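# Pull umbrellas from sleeves, leave all on table

## Task

Get each umbrella out of its sleeve, then leave every umbrella and every sleeve resting on the table, with no umbrella touching or inside any sleeve.

## Robot and tools

Robot: two arms over a table. left_arm carries a five-finger left hand and right_arm a right hand; the left is the mirror image of the right. Base poses in the scene frame: left_arm at (-0.045, +0.309, +0.048) m, quat_wxyz (+1.000, 0, 0, -0.004); right_arm at (+0.039, -0.307, +0.029) m, quat_wxyz (+1.000, 0, 0, +0.004). A post stands on the floor behind the arms.

Scene frame: origin at table-top height, between the nominal bases. +x runs out over the table, +y toward the left_arm side, +z up. Arm names do not match left or right in the images. All reported positions (m) and quaternions (wxyz) use this frame.

Hand point: a point fixed to the palm, 0.05 m in front of it and 0.15 m from the wrist mount along the fingers. Its +z runs along the straight fingers and +y out of the palm. +x crosses the palm away from the thumb on the right hand and toward the thumb on the left. Straight fingertips end 0.06-0.07 m past the point, with their centre lines 0.06 m behind it (-y). A wrist bracket on the little-finger side sticks out up to 0.10 m across the palm and can strike things.

A row is 28 numbers, each in [-1, 1], always for both arms: left dx, dy, dz, rx, ry, rz, then left little, ring, middle, index, thumb_bend, thumb_turn, force_limit, speed; then the same fourteen for the right arm. The six pose numbers are offsets, not poses: they move the hand point relative to that arm's Hand target as it was when the action or move began, along scene axes. 1.0 equals 0.6 m for dx, dy, dz, or 180 degrees; rx, ry, rz form one rotation vector turning about the Hand target's position. All six at 0 asks nothing new of that arm. Hand motor numbers are absolute targets: +1 is straight/open, -1 curled/closed; for thumb_turn, -1 puts the thumb in front of the palm, opposite the fingers, and +1 beside the palm. force_limit maps -1..+1 to about 0..10 N at the fingertip (0..15 N for the two thumb motors). speed rises linearly from nearly zero at -1 to full at +0.48 and stays full above that; a full travel then takes 0.49 s. Hand numbers are never ignored: to keep a hand as it is, resend the eight numbers last executed for it (before any were sent, use hand_measured plus hand_force_limit and hand_speed). Grips: thumb in front, thumb and fingers hold objects roughly 0.035-0.065 m thick, handles down to about 0.025 m; thumb tip against index pad can pinch a light object up to about 0.08 m. For a soft grip close with speed -0.94 or lower.

execute_actions(actions, cameras): actions is a list of actions; each action is a table of up to 15 rows, one per 1/30 s step, lasting 0.5 s; a short table repeats its final row. Every row in an action counts from the start-of-action Hand target, so sending the same offset again moves further. cameras: list of names, ["all"] or []; by default images only come with an empty actions list.

move(target, speed, blend, blocking, cameras): target is one 28-number row or a list of up to 15 rows; every row's offsets count from the Hand targets at the start of the move, not from the previous row. speed is path top speed in m/s, 0.002 to 4.3 (default 0.25), turning at up to twice that in rad/s; one value or one per target. blend (m) rounds corners between list targets; 0 stops at each. blocking=false returns after about 0.5 s while the move continues. A move lasts at most 10 s and does not avoid obstacles or the other arm; faster moves stray more and hit harder. The result adds a "move:" line giving the ending (done, off_target, moving, held, fault) and limits that acted (paced = pose clipped, held = steps withheld).

wait(seconds 0-3600, cameras) lets time pass; a running move continues. stop(cameras) brakes a running move. zoom_image(camera, region [x0, y0, x1, y1] in pixels, at most 504x504) enlarges part of the newest image of cam_high, cam_low, cam_left_wrist or cam_right_wrist. show_instructions shows the reference pages. finished_scene(scene=1, optional) ends the scene for good.

Results: end_effector_position, end_effector_quat_wxyz, Hand target (your last commanded pose after clipping), joint positions, velocities and torques, plus for each hand hand_measured, hand_stopped_by (moving, target, force, stalled, fault), hand_load_n (fingertip force, positive when pushed open), hand_force_limit and hand_speed, all in motor order. Action calls also list positions at some steps. MOTOR HOT appears at 85 °C; at 100 °C that arm goes limp for 30-60 s or more. Cameras: cam_high and cam_low are 896x504, wrist cameras 616x616 fisheye.

Behaviour: the hand often rests 1-3 cm (sometimes 5 cm) short of, mostly below, its Hand target; a later execute_actions call re-requests it, or send the missing distance. Commanded orientation is clipped to 40 degrees from the measured one each step. A blocked arm keeps pressing until commanded back past its hand point.

Avoid: dropping anything even slightly, releasing moving objects, fast impacts and hard shoves, anything ending off the table, contact between the two arms or hands, overloading fingers, and holding stretched or pushing poses that overheat motors.

Each tool is called by a JSON object that holds its "op" and its "data", one argument or row to a line.

Reference images:

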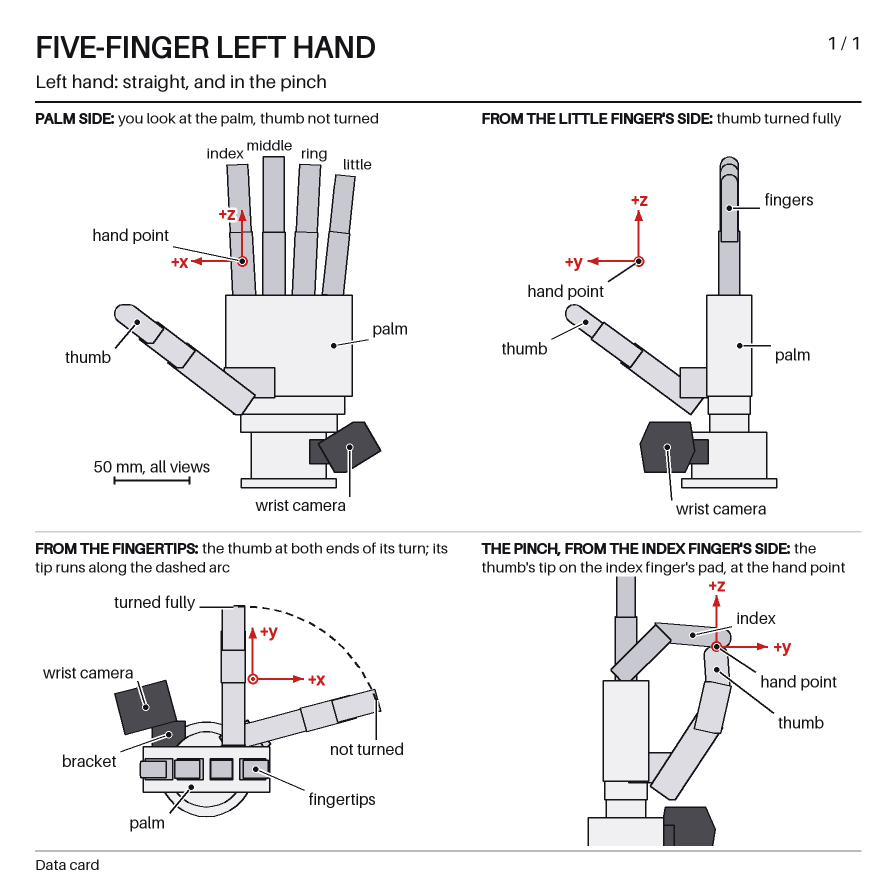

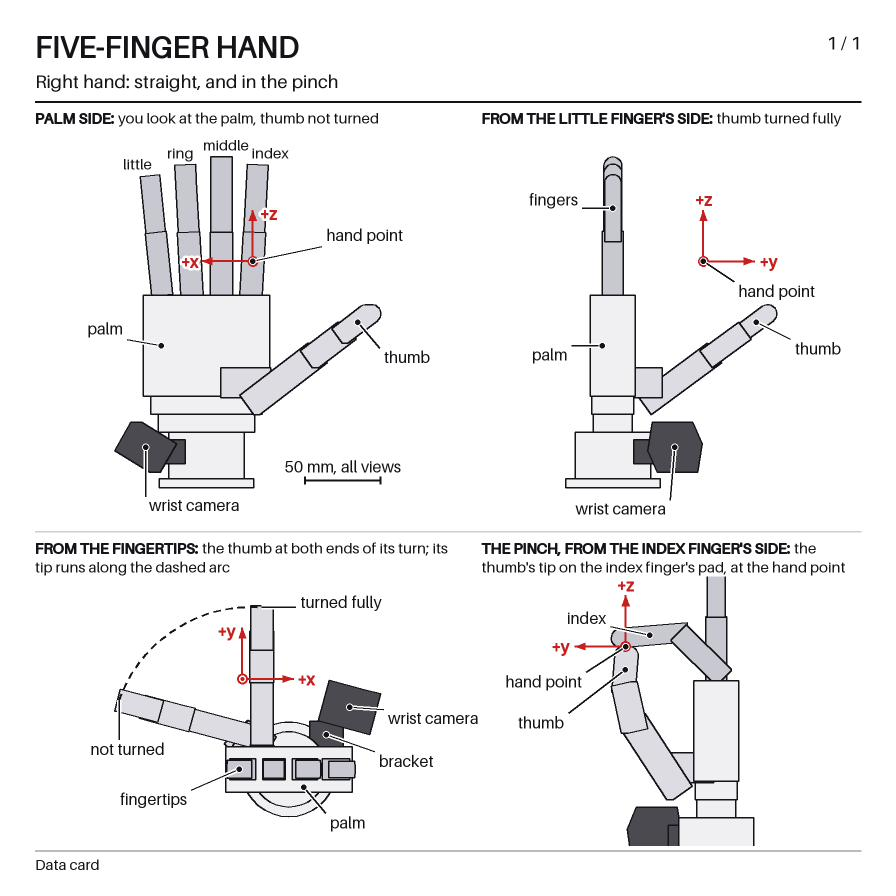

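## Session

{"op": "execute_actions", "data": {
  "actions": []
}}

Scene clock: 0.00 s.
left_arm: end_effector_position=(+0.1626, +0.1413, +0.1547) hand_measured=(+1.000, +1.000, +1.000, +1.000, +1.000, +1.000) hand_load_n=(+0.0, +0.0, +0.0, +0.0, +0.0, +0.0) hand_stopped_by=(target, target, target, target, target, target) hand_force_limit=0.00 hand_speed=-0.80 end_effector_quat_wxyz=(+0.062, -0.580, +0.807, +0.097) | right_arm: end_effector_position=(+0.5843, -0.4432, +0.3095) hand_measured=(+1.000, +1.000, +1.000, +1.000, +1.000, +1.000) hand_load_n=(+0.0, +0.0, +0.0, +0.0, +0.0, +0.0) hand_stopped_by=(target, target, target, target, target, target) hand_force_limit=0.00 hand_speed=-0.80 end_effector_quat_wxyz=(+0.180, +0.537, -0.457, +0.686)
Joint positions: left_arm=[-0.62 1.337 0.951 -1.331 -0.179 -0.318] | right_arm=[0.093 1.49 0.997 0.506 1.062 -1.133]
Joint velocities: within noise
Joint torques (N m): no reading
Motor temperatures (°C): left_arm=[36 36 35 38 35 41] | right_arm=[37 37 40 39 38 37]
Heat: left arm: hottest wrist roll 41 °C; right arm: hottest elbow 40 °C.
Hand target: left_arm +0.1694, +0.1363, +0.1604; +0.065, -0.581, +0.807, +0.087 | right_arm +0.5890, -0.4427, +0.3194; +0.173, +0.529, -0.460, +0.692

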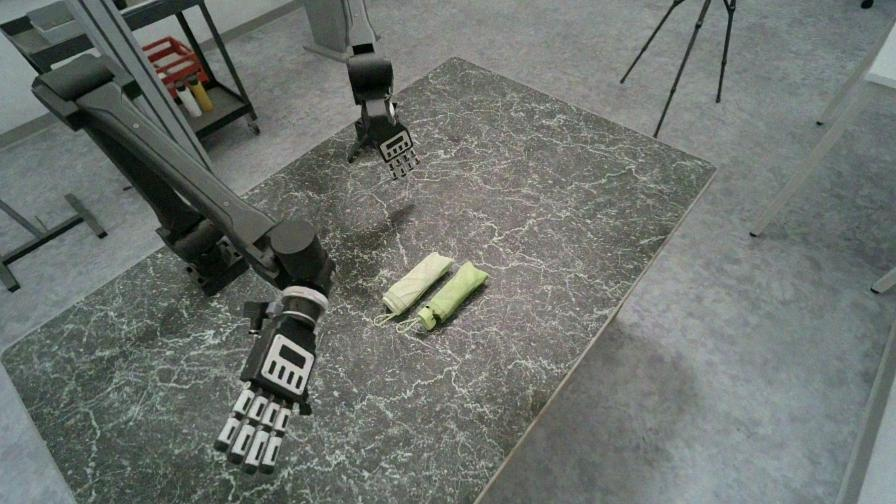

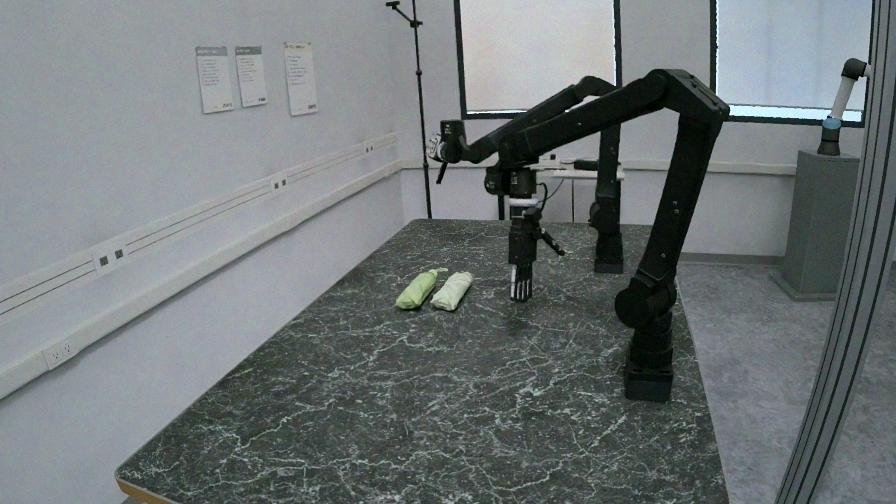

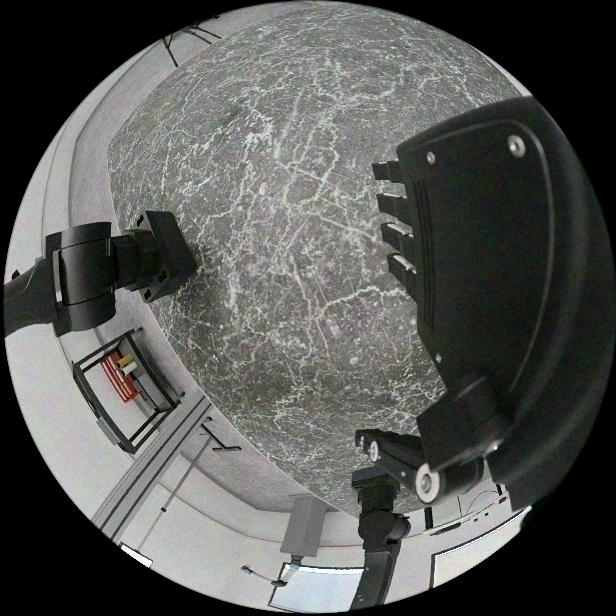

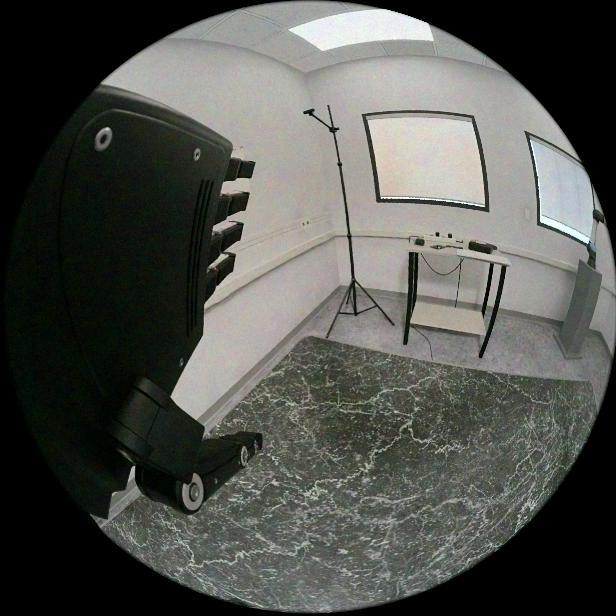

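{"op": "zoom_image", "data": {
  "camera": "cam_high",
  "region": [360, 230, 510, 350]
}}

{"op": "zoom_image", "data": {
  "camera": "cam_low",
  "region": [380, 240, 500, 330]
}}

Scaled by 3.360 from the camera's image (finer frame: 1280x720).

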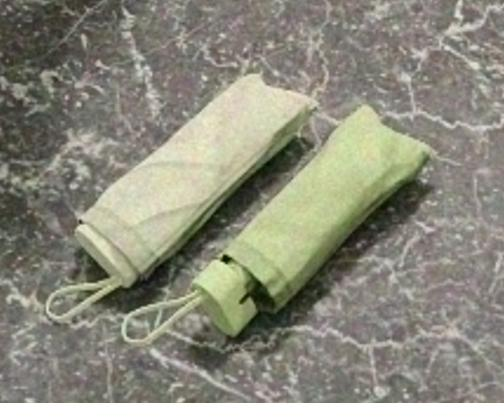

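Scaled by 4.200 from the camera's image (finer frame: 1280x720).

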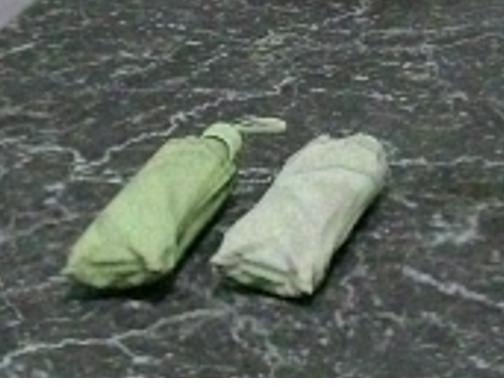

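{"op": "move", "data": {
  "target": [0.551, 0.1728, 0.1327, -0.0689, -0.01, 0.1023, 1, 1, 1, 1, 1, 1, 0, -0.8, -0.148, 0.4045, -0.1657, 0.4338, 0.2603, -0.0346, 1, 1, 1, 1, 1, 1, 0, -0.8],
  "speed": 0.2,
  "cameras": ["all"]
}}

Scene clock: 32.53 s.
left_arm: end_effector_position=(+0.4888, +0.2382, +0.2340) hand_measured=(+1.000, +1.000, +1.000, +1.000, +1.000, +1.000) hand_load_n=(+0.0, +0.0, +0.0, +0.0, +0.0, +0.0) hand_stopped_by=(target, target, target, target, target, target) hand_force_limit=0.00 hand_speed=-0.80 end_effector_quat_wxyz=(+0.004, +0.708, -0.706, -0.006) | right_arm: end_effector_position=(+0.4894, -0.1956, +0.2119) hand_measured=(+1.000, +1.000, +1.000, +1.000, +1.000, +1.000) hand_load_n=(+0.0, +0.0, +0.0, +0.0, +0.0, +0.0) hand_stopped_by=(target, target, target, target, target, target) hand_force_limit=0.00 hand_speed=-0.80 end_effector_quat_wxyz=(+0.006, +0.717, -0.697, -0.002)
Joint positions: left_arm=[-0.058 1.927 1.906 -1.564 -0.003 -0.071] | right_arm=[0.155 1.71 1.592 -1.465 0.004 0.135]
Joint torques (N m): left_arm=[1.85 -17.96 12.7 -0.28 0.13 0.01] | right_arm=[-1.61 -13.22 12.14 -0.01 -0.04 0.11]
Heat: left arm: hottest wrist roll 41 °C; right arm: hottest elbow 42 °C.
Hand target: left_arm +0.5000, +0.2400, +0.2401; +0.000, +0.707, -0.707, +0.000 | right_arm +0.5001, -0.1998, +0.2199; +0.000, +0.708, -0.707, +0.000
Off the commanded pose: left_arm 0.013 m, 1 deg | right_arm 0.014 m, 2 deg.
move: off_target (left_arm, right_arm)
cam_left_wrist: T_world_to_cam=[[0.96623, -0.24998, -0.0626, -0.39428], [-0.19151, -0.85909, 0.47464, 0.18917], [-0.17243, -0.44662, -0.87795, 0.51342]] pos_world=[0.50572, 0.29325, 0.33629]
cam_right_wrist: T_world_to_cam=[[-0.9531, -0.30013, 0.03915, 0.39892], [-0.24478, 0.84039, 0.48356, 0.18693], [-0.17803, 0.4513, -0.87443, 0.47181]] pos_world=[0.50996, -0.2503, 0.30656]

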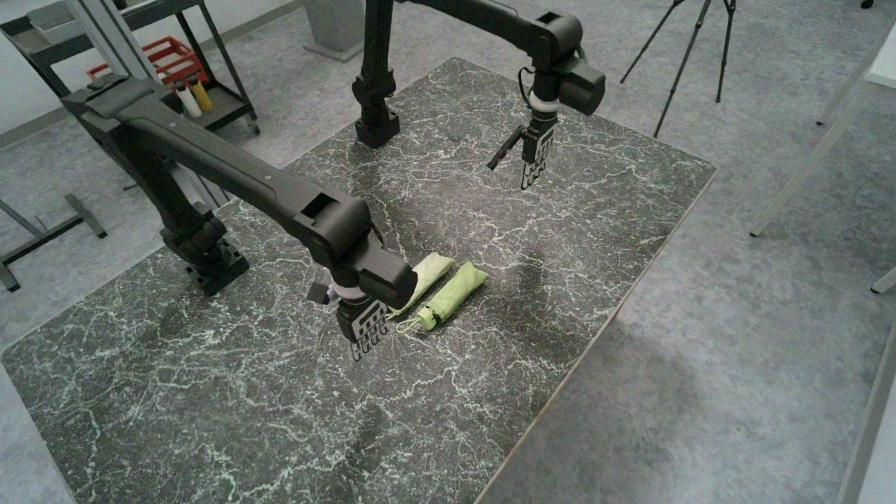

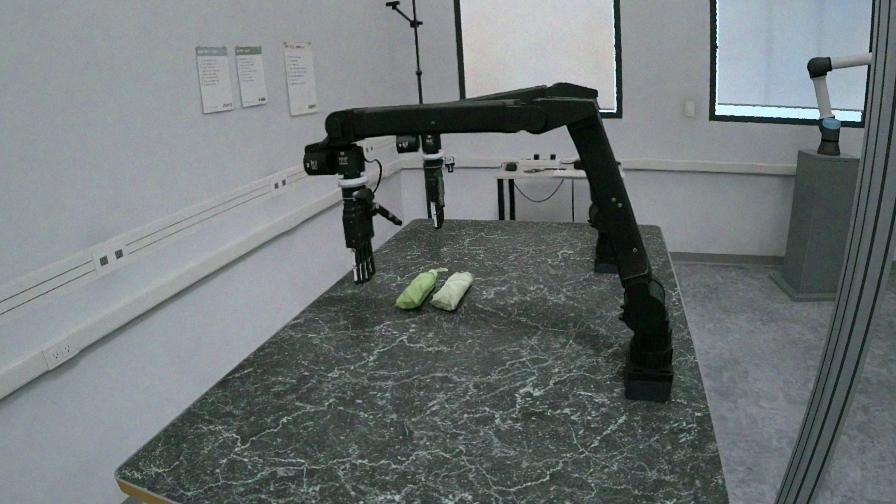

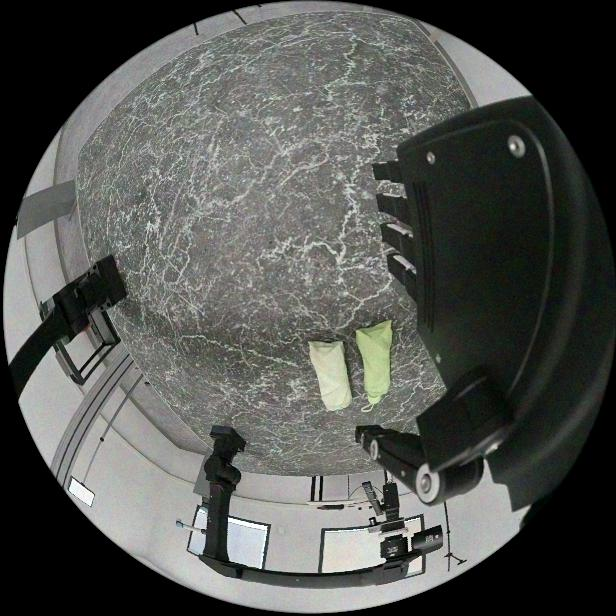

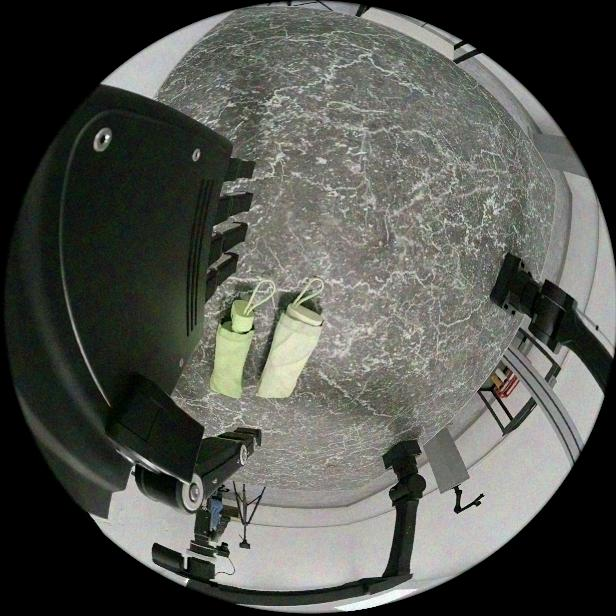

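{"op": "zoom_image", "data": {
  "camera": "cam_right_wrist",
  "region": [190, 260, 350, 420]
}}

{"op": "zoom_image", "data": {
  "camera": "cam_left_wrist",
  "region": [280, 300, 420, 440]
}}

Scaled by 3.150 from the camera's image (finer frame: 880x880).

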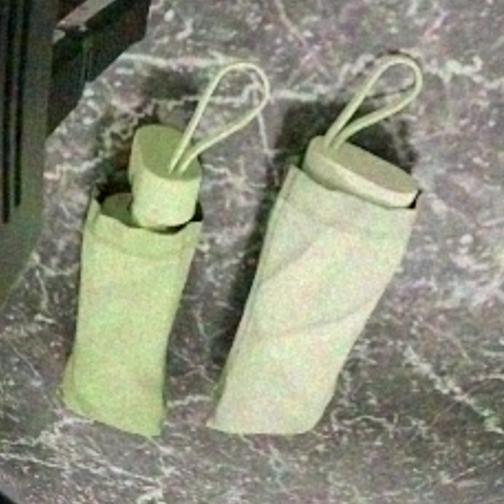

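Scaled by 3.600 from the camera's image (finer frame: 880x880).

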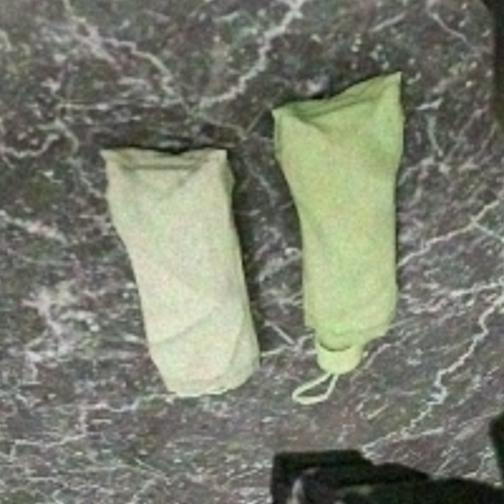

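{"op": "zoom_image", "data": {
  "camera": "cam_high",
  "region": [480, 80, 620, 200]
}}

{"op": "zoom_image", "data": {
  "camera": "cam_high",
  "region": [300, 240, 500, 370]
}}

{"op": "zoom_image", "data": {
  "camera": "cam_low",
  "region": [300, 130, 500, 320]
}}

Scaled by 3.600 from the camera's image (finer frame: 1280x720).

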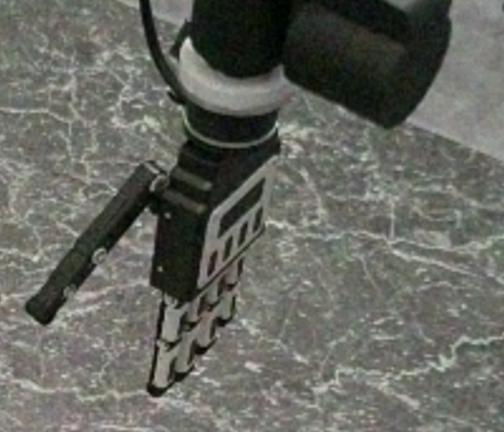

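Scaled by 2.520 from the camera's image (finer frame: 1280x720).

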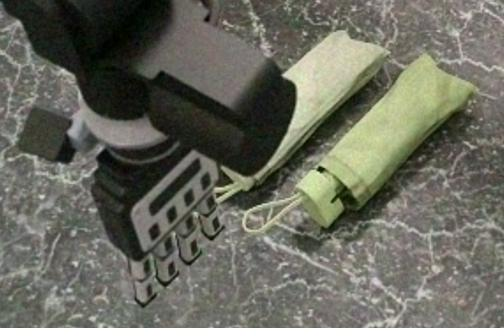

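Scaled by 2.520 from the camera's image (finer frame: 1280x720).

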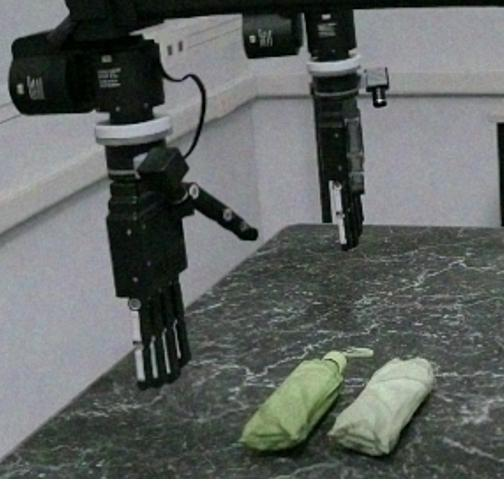

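{"op": "move", "data": {
  "target": [0, 0.1, 0, 0, 0, 0, 1, 1, 1, 1, 1, 1, 0, -0.8, -0.0868, 0.4014, -0.0865, 0, 0, 0, 1, 1, 1, 1, 1, 1, 0, -0.8],
  "speed": 0.15,
  "cameras": ["all"]
}}

Scene clock: 113.60 s.
left_arm: end_effector_position=(+0.4899, +0.2962, +0.2340) hand_measured=(+1.000, +1.000, +1.000, +1.000, +1.000, +1.000) hand_load_n=(+0.0, +0.0, +0.0, +0.0, +0.0, +0.0) hand_stopped_by=(target, target, target, target, target, target) hand_force_limit=0.00 hand_speed=-0.80 end_effector_quat_wxyz=(+0.004, +0.708, -0.706, -0.006) | right_arm: end_effector_position=(+0.4359, +0.0291, +0.1630) hand_measured=(+1.000, +1.000, +1.000, +1.000, +1.000, +1.000) hand_load_n=(+0.0, +0.0, +0.0, +0.0, +0.0, +0.0) hand_stopped_by=(target, target, target, target, target, target) hand_force_limit=0.00 hand_speed=-0.80 end_effector_quat_wxyz=(+0.017, +0.710, -0.704, -0.003)
Joint positions: left_arm=[0.039 1.927 1.906 -1.564 -0.003 0.028] | right_arm=[0.583 1.832 1.628 -1.402 0.001 0.584]
Joint torques (N m): left_arm=[1.96 -18.37 12.41 -0.28 0.11 0.02] | right_arm=[-0.56 -14.68 12.03 0.9 0.09 0.11]
Motor temperatures (°C): left_arm=[36 39 44 38 34 40] | right_arm=[37 38 43 38 38 37]
Heat: left arm: hottest elbow 44 °C; right arm: hottest elbow 43 °C.
Hand target: left_arm +0.5000, +0.3001, +0.2401; +0.000, +0.707, -0.707, +0.000 | right_arm +0.4482, +0.0410, +0.1680; +0.000, +0.707, -0.707, +0.000
Off the commanded pose: left_arm 0.012 m, 1 deg | right_arm 0.018 m, 2 deg.
move: off_target (left_arm, right_arm)
cam_left_wrist: T_world_to_cam=[[0.96583, -0.25154, -0.06249, -0.38009], [-0.1927, -0.85812, 0.47591, 0.23926], [-0.17333, -0.44761, -0.87727, 0.54009]] pos_world=[0.50682, 0.35145, 0.33619]
cam_right_wrist: T_world_to_cam=[[-0.9581, -0.28014, 0.0597, 0.41547], [-0.21943, 0.85185, 0.4756, -0.00145], [-0.18409, 0.44257, -0.87763, 0.32149]] pos_world=[0.45693, -0.02465, 0.25804]

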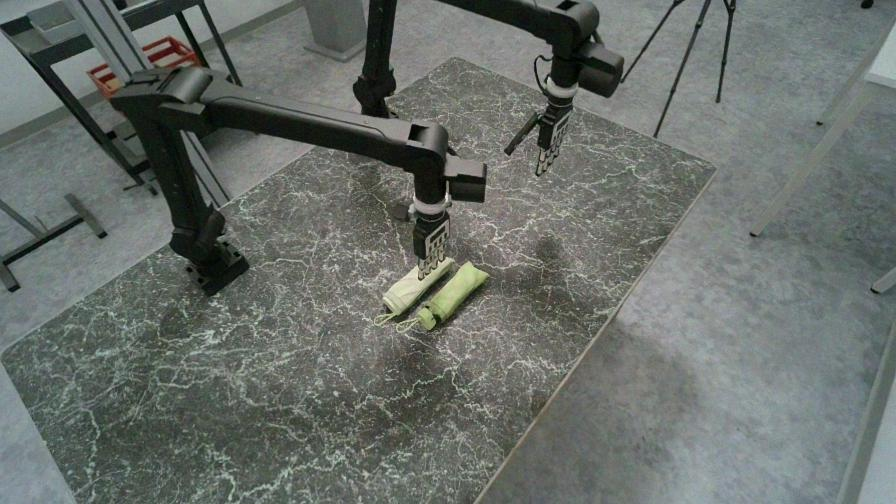

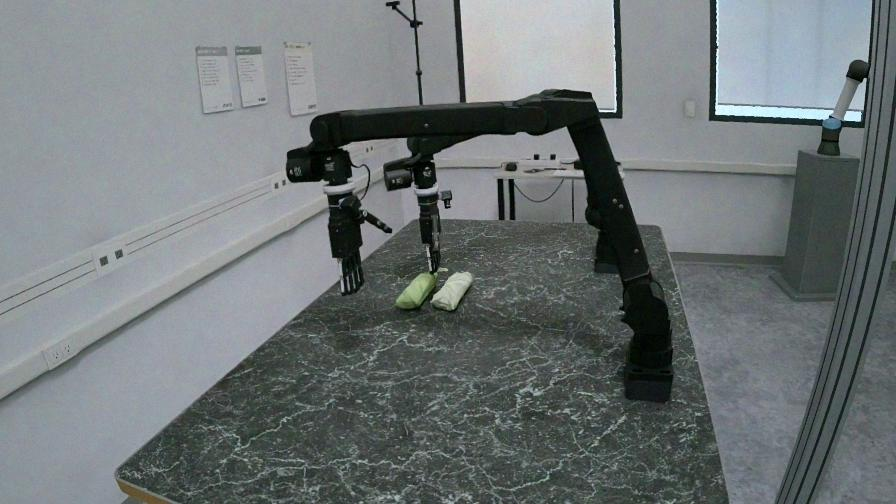

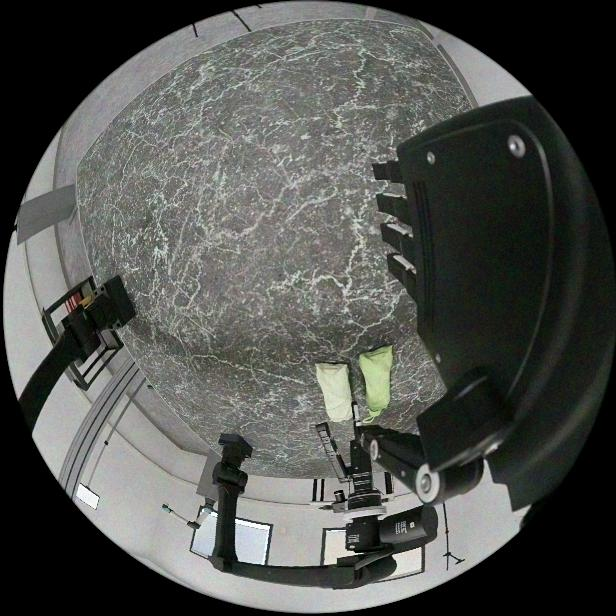

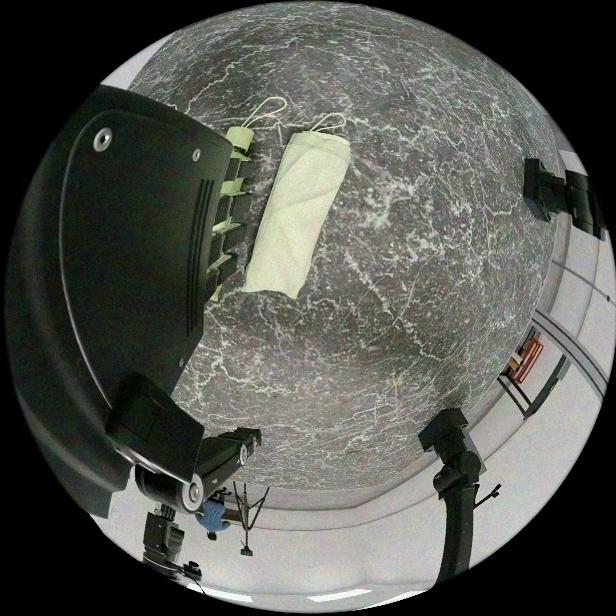

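{"op": "zoom_image", "data": {
  "camera": "cam_right_wrist",
  "region": [180, 80, 380, 320]
}}

{"op": "zoom_image", "data": {
  "camera": "cam_high",
  "region": [350, 200, 520, 350]
}}

Scaled by 2.100 from the camera's image (finer frame: 880x880).

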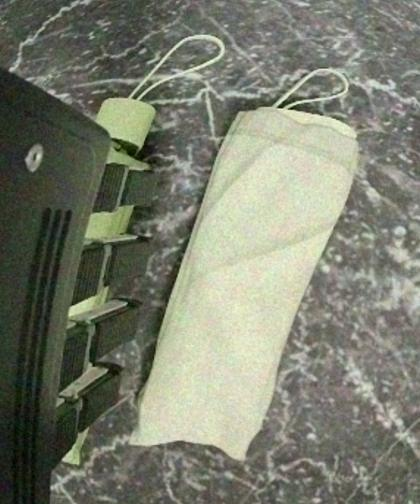

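Scaled by 2.965 from the camera's image (finer frame: 1280x720).

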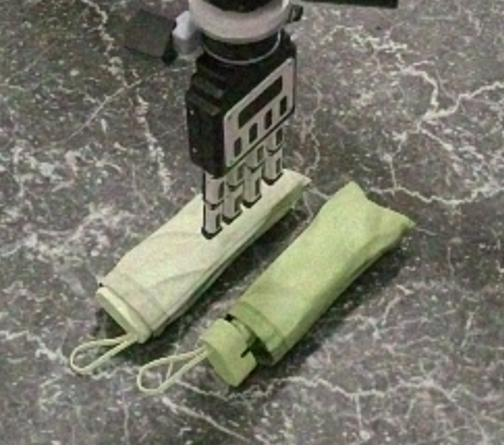

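{"op": "move", "data": {
  "target": [0, 0, 0, 0, 0, 0, 1, 1, 1, 1, 1, 1, 0, -0.8, 0.01, 0.015, -0.0733, 0, 0, 0, 1, 1, 1, 1, 1, 1, 0, -0.8],
  "speed": 0.08,
  "cameras": ["cam_high", "cam_right_wrist", "cam_low"]
}}

Scene clock: 135.60 s.
left_arm: end_effector_position=(+0.4899, +0.2962, +0.2340) hand_measured=(+1.000, +1.000, +1.000, +1.000, +1.000, +1.000) hand_load_n=(+0.0, +0.0, +0.0, +0.0, +0.0, +0.0) hand_stopped_by=(target, target, target, target, target, target) hand_force_limit=0.00 hand_speed=-0.80 end_effector_quat_wxyz=(+0.004, +0.708, -0.706, -0.006) | right_arm: end_effector_position=(+0.4542, +0.0417, +0.1302) hand_measured=(+1.000, +1.000, +1.000, +1.000, +1.000, +1.000) hand_load_n=(+0.0, +0.0, +0.0, +0.0, +0.0, +0.0) hand_stopped_by=(target, target, target, target, target, target) hand_force_limit=0.00 hand_speed=-0.80 end_effector_quat_wxyz=(+0.003, +0.707, -0.707, +0.000)
Joint positions: left_arm=[0.039 1.927 1.906 -1.564 -0.003 0.028] | right_arm=[0.583 1.888 1.625 -1.313 0.001 0.591]
Joint torques (N m): left_arm=[1.96 -18.49 12.45 -0.27 0.11 0.01] | right_arm=[0.85 -14.15 8.9 1.17 0.12 0.11]
Heat: left arm: hottest elbow 44 °C; right arm: hottest elbow 45 °C.
Hand target: left_arm +0.5000, +0.3001, +0.2401; +0.000, +0.707, -0.707, +0.000 | right_arm +0.4541, +0.0499, +0.1241; +0.000, +0.708, -0.707, +0.000
Off the commanded pose: left_arm 0.012 m, 1 deg | right_arm 0.010 m, 0 deg.
move: done
cam_right_wrist: T_world_to_cam=[[-0.96124, -0.27394, 0.03129, 0.44347], [-0.22523, 0.84561, 0.48396, 0.0093], [-0.15903, 0.45816, -0.87453, 0.27814]] pos_world=[0.4726, -0.01381, 0.22487]
Images, in order (width x height): cam_high 896x504, cam_low 896x504, cam_right_wrist 616x616.

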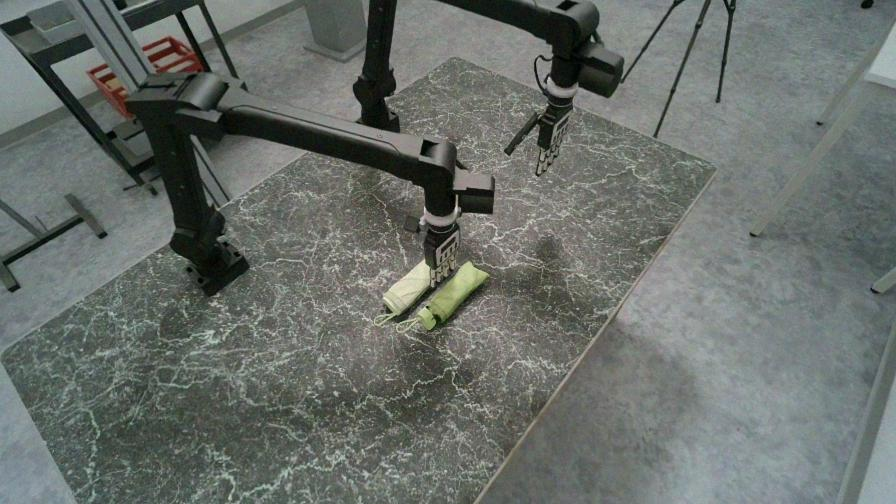

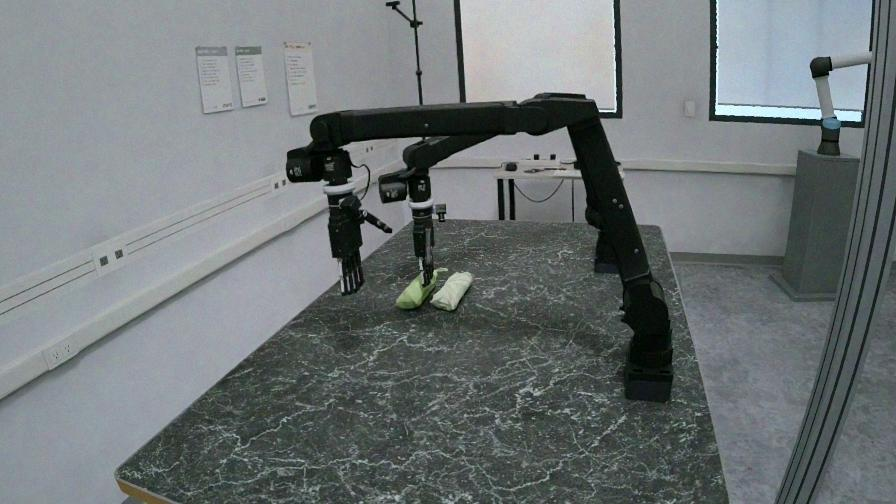

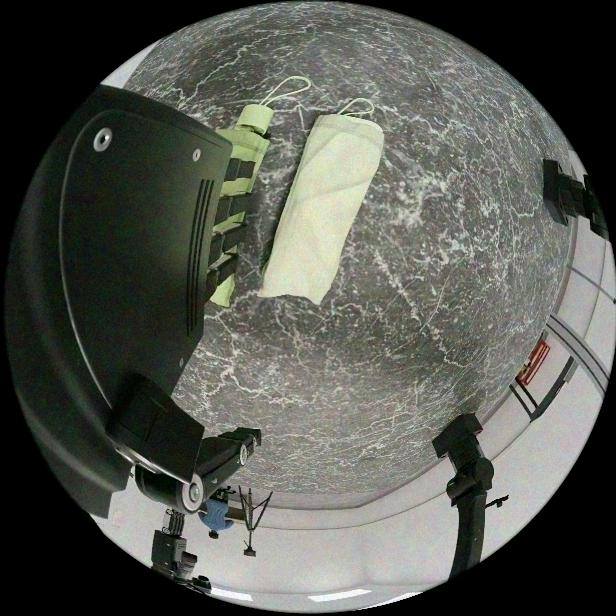

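{"op": "zoom_image", "data": {
  "camera": "cam_high",
  "region": [370, 220, 500, 340]
}}

{"op": "zoom_image", "data": {
  "camera": "cam_right_wrist",
  "region": [190, 80, 390, 310]
}}

{"op": "zoom_image", "data": {
  "camera": "cam_low",
  "region": [380, 160, 500, 330]
}}

Scaled by 3.877 from the camera's image (finer frame: 1280x720).

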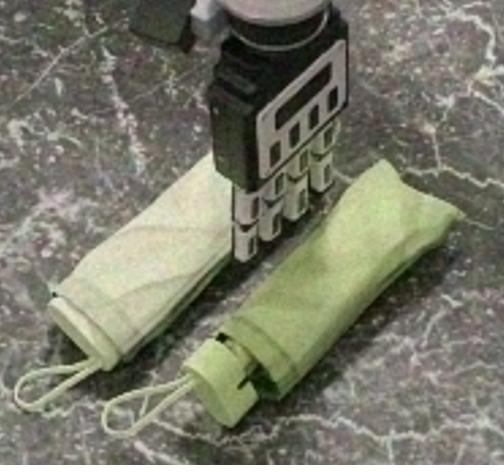

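Scaled by 2.191 from the camera's image (finer frame: 880x880).

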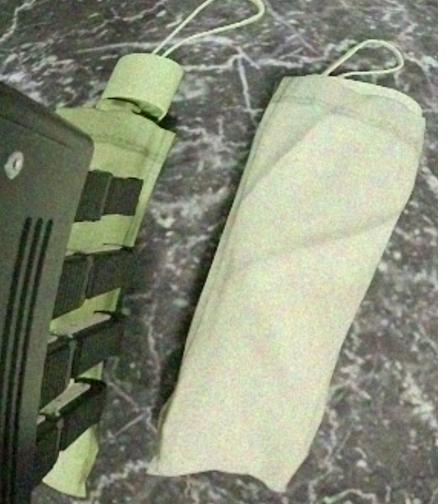

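Scaled by 2.965 from the camera's image (finer frame: 1280x720).

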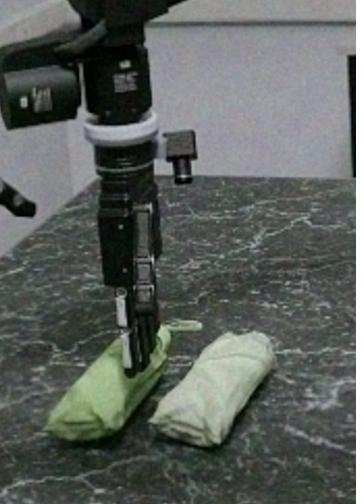

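{"op": "move", "data": {
  "target": [0, 0, 0, 0, 0, 0, 1, 1, 1, 1, 1, 1, 0, -0.8, -0.025, 0, 0, 0, 0, 0, 1, 1, 1, 1, 1, 1, 0, -0.8],
  "speed": 0.08,
  "cameras": ["cam_high", "cam_right_wrist"]
}}

Scene clock: 143.47 s.
left_arm: end_effector_position=(+0.4899, +0.2962, +0.2340) hand_measured=(+1.000, +1.000, +1.000, +1.000, +1.000, +1.000) hand_load_n=(+0.0, +0.0, +0.0, +0.0, -0.5, +0.0) hand_stopped_by=(target, target, target, target, target, target) hand_force_limit=0.00 hand_speed=-0.80 end_effector_quat_wxyz=(+0.004, +0.708, -0.706, -0.006) | right_arm: end_effector_position=(+0.4384, +0.0404, +0.1155) hand_measured=(+1.000, +1.000, +1.000, +1.000, +1.000, +1.000) hand_load_n=(+0.0, +0.0, +0.0, +0.0, +0.0, +0.0) hand_stopped_by=(target, target, target, target, target, target) hand_force_limit=0.00 hand_speed=-0.80 end_effector_quat_wxyz=(+0.017, +0.707, -0.707, -0.003)
Joint positions: left_arm=[0.039 1.927 1.906 -1.564 -0.003 0.028] | right_arm=[0.597 1.885 1.576 -1.297 0.001 0.606]
Joint torques (N m): left_arm=[2.02 -18.37 12.44 -0.29 0.11 0.01] | right_arm=[0.44 -17.55 8.66 1.14 0.06 0.08]
Heat: left arm: hottest elbow 44 °C; right arm: hottest elbow 44 °C.
Hand target: left_arm +0.5000, +0.3001, +0.2401; +0.000, +0.707, -0.707, +0.000 | right_arm +0.4392, +0.0499, +0.1242; +0.000, +0.707, -0.707, +0.000
Off the commanded pose: left_arm 0.012 m, 1 deg | right_arm 0.013 m, 2 deg.
move: off_target (right_arm)
cam_right_wrist: T_world_to_cam=[[-0.96046, -0.27208, 0.05909, 0.42475], [-0.21268, 0.85391, 0.47498, 0.00921], [-0.17969, 0.44363, -0.87801, 0.27335]] pos_world=[0.45904, -0.01356, 0.21053]

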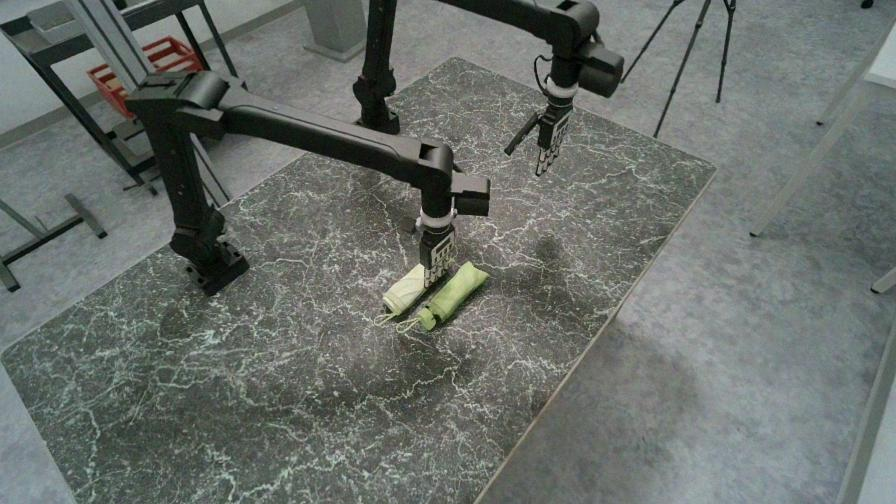

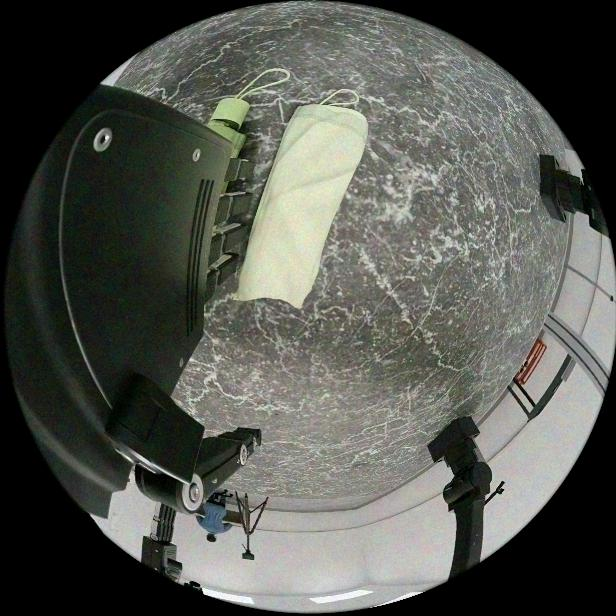

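{"op": "zoom_image", "data": {
  "camera": "cam_right_wrist",
  "region": [190, 80, 390, 310]
}}

{"op": "zoom_image", "data": {
  "camera": "cam_high",
  "region": [370, 220, 500, 340]
}}

Scaled by 2.191 from the camera's image (finer frame: 880x880).

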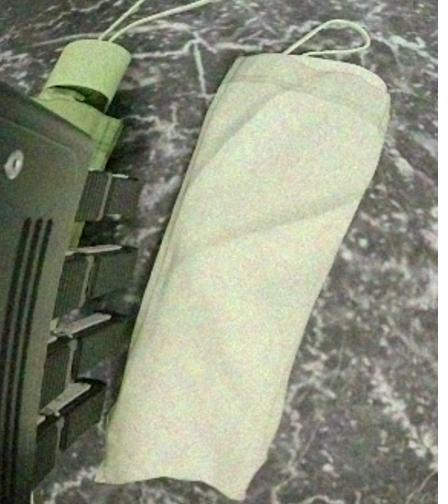

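Scaled by 3.877 from the camera's image (finer frame: 1280x720).

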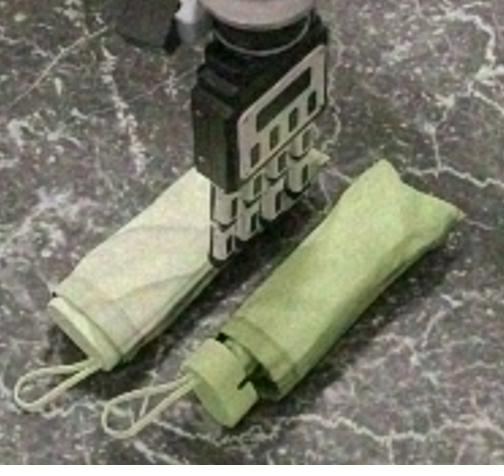

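{"op": "move", "data": {
  "target": [0, 0, 0, 0, 0, 0, 1, 1, 1, 1, 1, 1, 0, -0.8, 0.006, 0, -0.05, 0, 0, 0, 1, 1, 1, 1, 1, 1, 0, -0.8],
  "speed": 0.06,
  "cameras": ["cam_high", "cam_right_wrist"]
}}

Scene clock: 152.27 s.
left_arm: end_effector_position=(+0.4899, +0.2962, +0.2340) hand_measured=(+1.000, +1.000, +1.000, +1.000, +1.000, +1.000) hand_load_n=(+0.0, +0.0, +0.0, +0.0, +0.0, +0.0) hand_stopped_by=(target, target, target, target, target, target) hand_force_limit=0.00 hand_speed=-0.80 end_effector_quat_wxyz=(+0.004, +0.708, -0.706, -0.006) | right_arm: end_effector_position=(+0.4431, +0.0436, +0.1026) hand_measured=(+1.000, +1.000, +1.000, +1.000, +1.000, +1.000) hand_load_n=(+0.0, +0.0, +0.0, +0.0, +0.0, +0.0) hand_stopped_by=(target, target, target, target, target, target) hand_force_limit=0.00 hand_speed=-0.80 end_effector_quat_wxyz=(+0.000, +0.707, -0.708, +0.000)
Joint positions: left_arm=[0.039 1.927 1.906 -1.564 -0.003 0.028] | right_arm=[0.597 1.885 1.545 -1.231 0.001 0.606]
Joint torques (N m): left_arm=[1.96 -18.43 12.45 -0.27 0.11 0.02] | right_arm=[0.62 -14.21 8.27 1.03 0.11 0.08]
Heat: left arm: hottest elbow 45 °C; right arm: hottest elbow 44 °C.
Hand target: left_arm +0.5000, +0.3001, +0.2401; +0.000, +0.707, -0.707, +0.000 | right_arm +0.4428, +0.0499, +0.0941; +0.000, +0.707, -0.707, +0.000
Off the commanded pose: left_arm 0.012 m, 1 deg | right_arm 0.010 m, 0 deg.
move: done
cam_right_wrist: T_world_to_cam=[[-0.96179, -0.27252, 0.0262, 0.43494], [-0.22606, 0.84451, 0.48549, 0.01876], [-0.15443, 0.46102, -0.87385, 0.24899]] pos_world=[0.46102, -0.01211, 0.19708]

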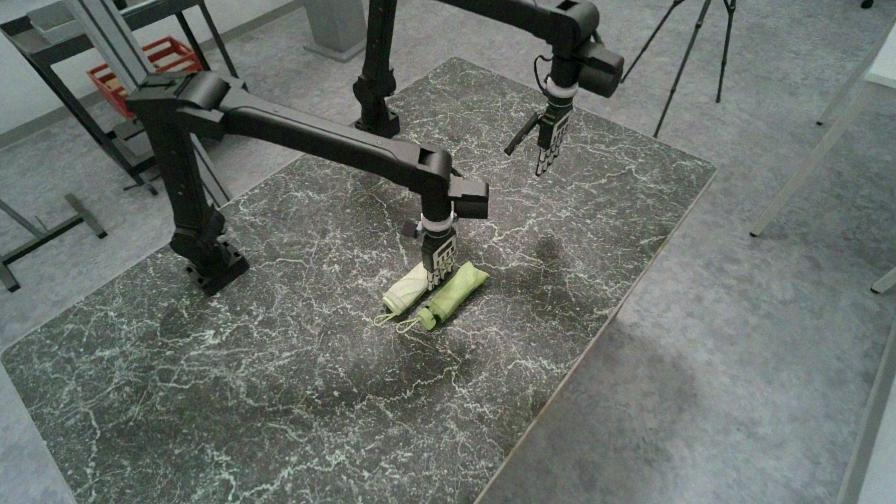

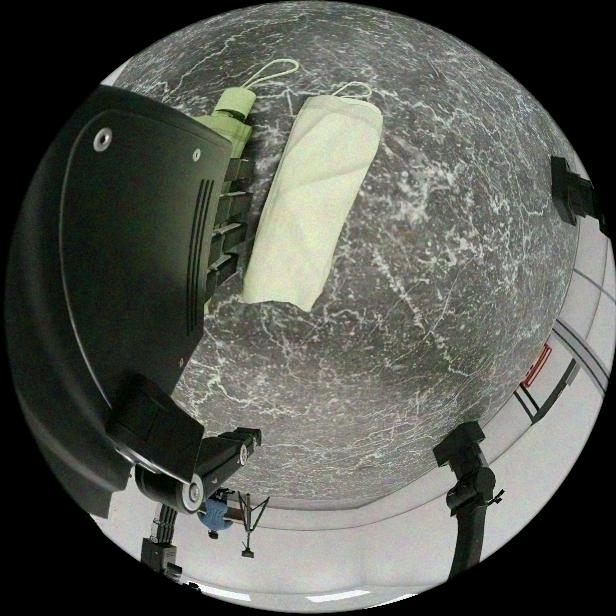

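{"op": "move", "data": {
  "target": [0, 0, 0, 0, 0, 0, 1, 1, 1, 1, 1, 1, 0, -0.8, 0, 0, -0.0235, 0, 0, 0, 1, 1, 1, 1, 1, 1, 0, -0.8],
  "speed": 0.05,
  "cameras": ["cam_right_wrist"]
}}

Scene clock: 156.83 s.
left_arm: end_effector_position=(+0.4899, +0.2962, +0.2340) hand_measured=(+1.000, +1.000, +1.000, +1.000, +1.000, +1.000) hand_load_n=(+0.0, +0.0, +0.0, +0.0, -0.5, +0.0) hand_stopped_by=(target, target, target, target, target, target) hand_force_limit=0.00 hand_speed=-0.80 end_effector_quat_wxyz=(+0.004, +0.708, -0.706, -0.006) | right_arm: end_effector_position=(+0.4427, +0.0433, +0.0864) hand_measured=(+1.000, +1.000, +1.000, +1.000, +1.000, +1.000) hand_load_n=(+0.0, +0.0, +0.0, +0.0, +0.0, +0.0) hand_stopped_by=(target, target, target, target, target, target) hand_force_limit=0.00 hand_speed=-0.80 end_effector_quat_wxyz=(+0.002, +0.707, -0.708, +0.000)
Joint positions: left_arm=[0.039 1.927 1.906 -1.564 -0.003 0.028] | right_arm=[0.597 1.902 1.525 -1.199 0.001 0.606]
Joint torques (N m): left_arm=[2.02 -18.43 12.44 -0.27 0.11 0.01] | right_arm=[0.73 -14.39 8.31 1.22 0.07 0.06]
Heat: left arm: hottest elbow 45 °C; right arm: hottest elbow 44 °C.
Hand target: left_arm +0.5000, +0.3001, +0.2401; +0.000, +0.707, -0.707, +0.000 | right_arm +0.4428, +0.0499, +0.0801; +0.000, +0.707, -0.707, +0.000
Off the commanded pose: left_arm 0.012 m, 1 deg | right_arm 0.009 m, 0 deg.
move: done
cam_right_wrist: T_world_to_cam=[[-0.96167, -0.27249, 0.03061, 0.43438], [-0.22423, 0.84575, 0.48418, 0.02606], [-0.15782, 0.45875, -0.87443, 0.23659]] pos_world=[0.46091, -0.01221, 0.18097]

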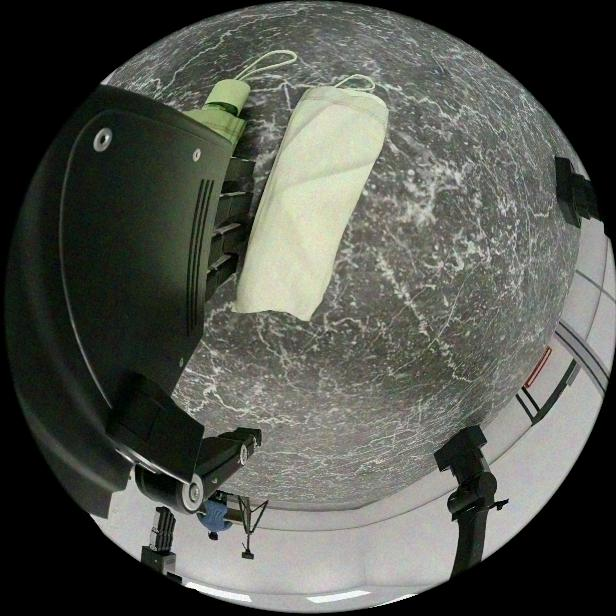

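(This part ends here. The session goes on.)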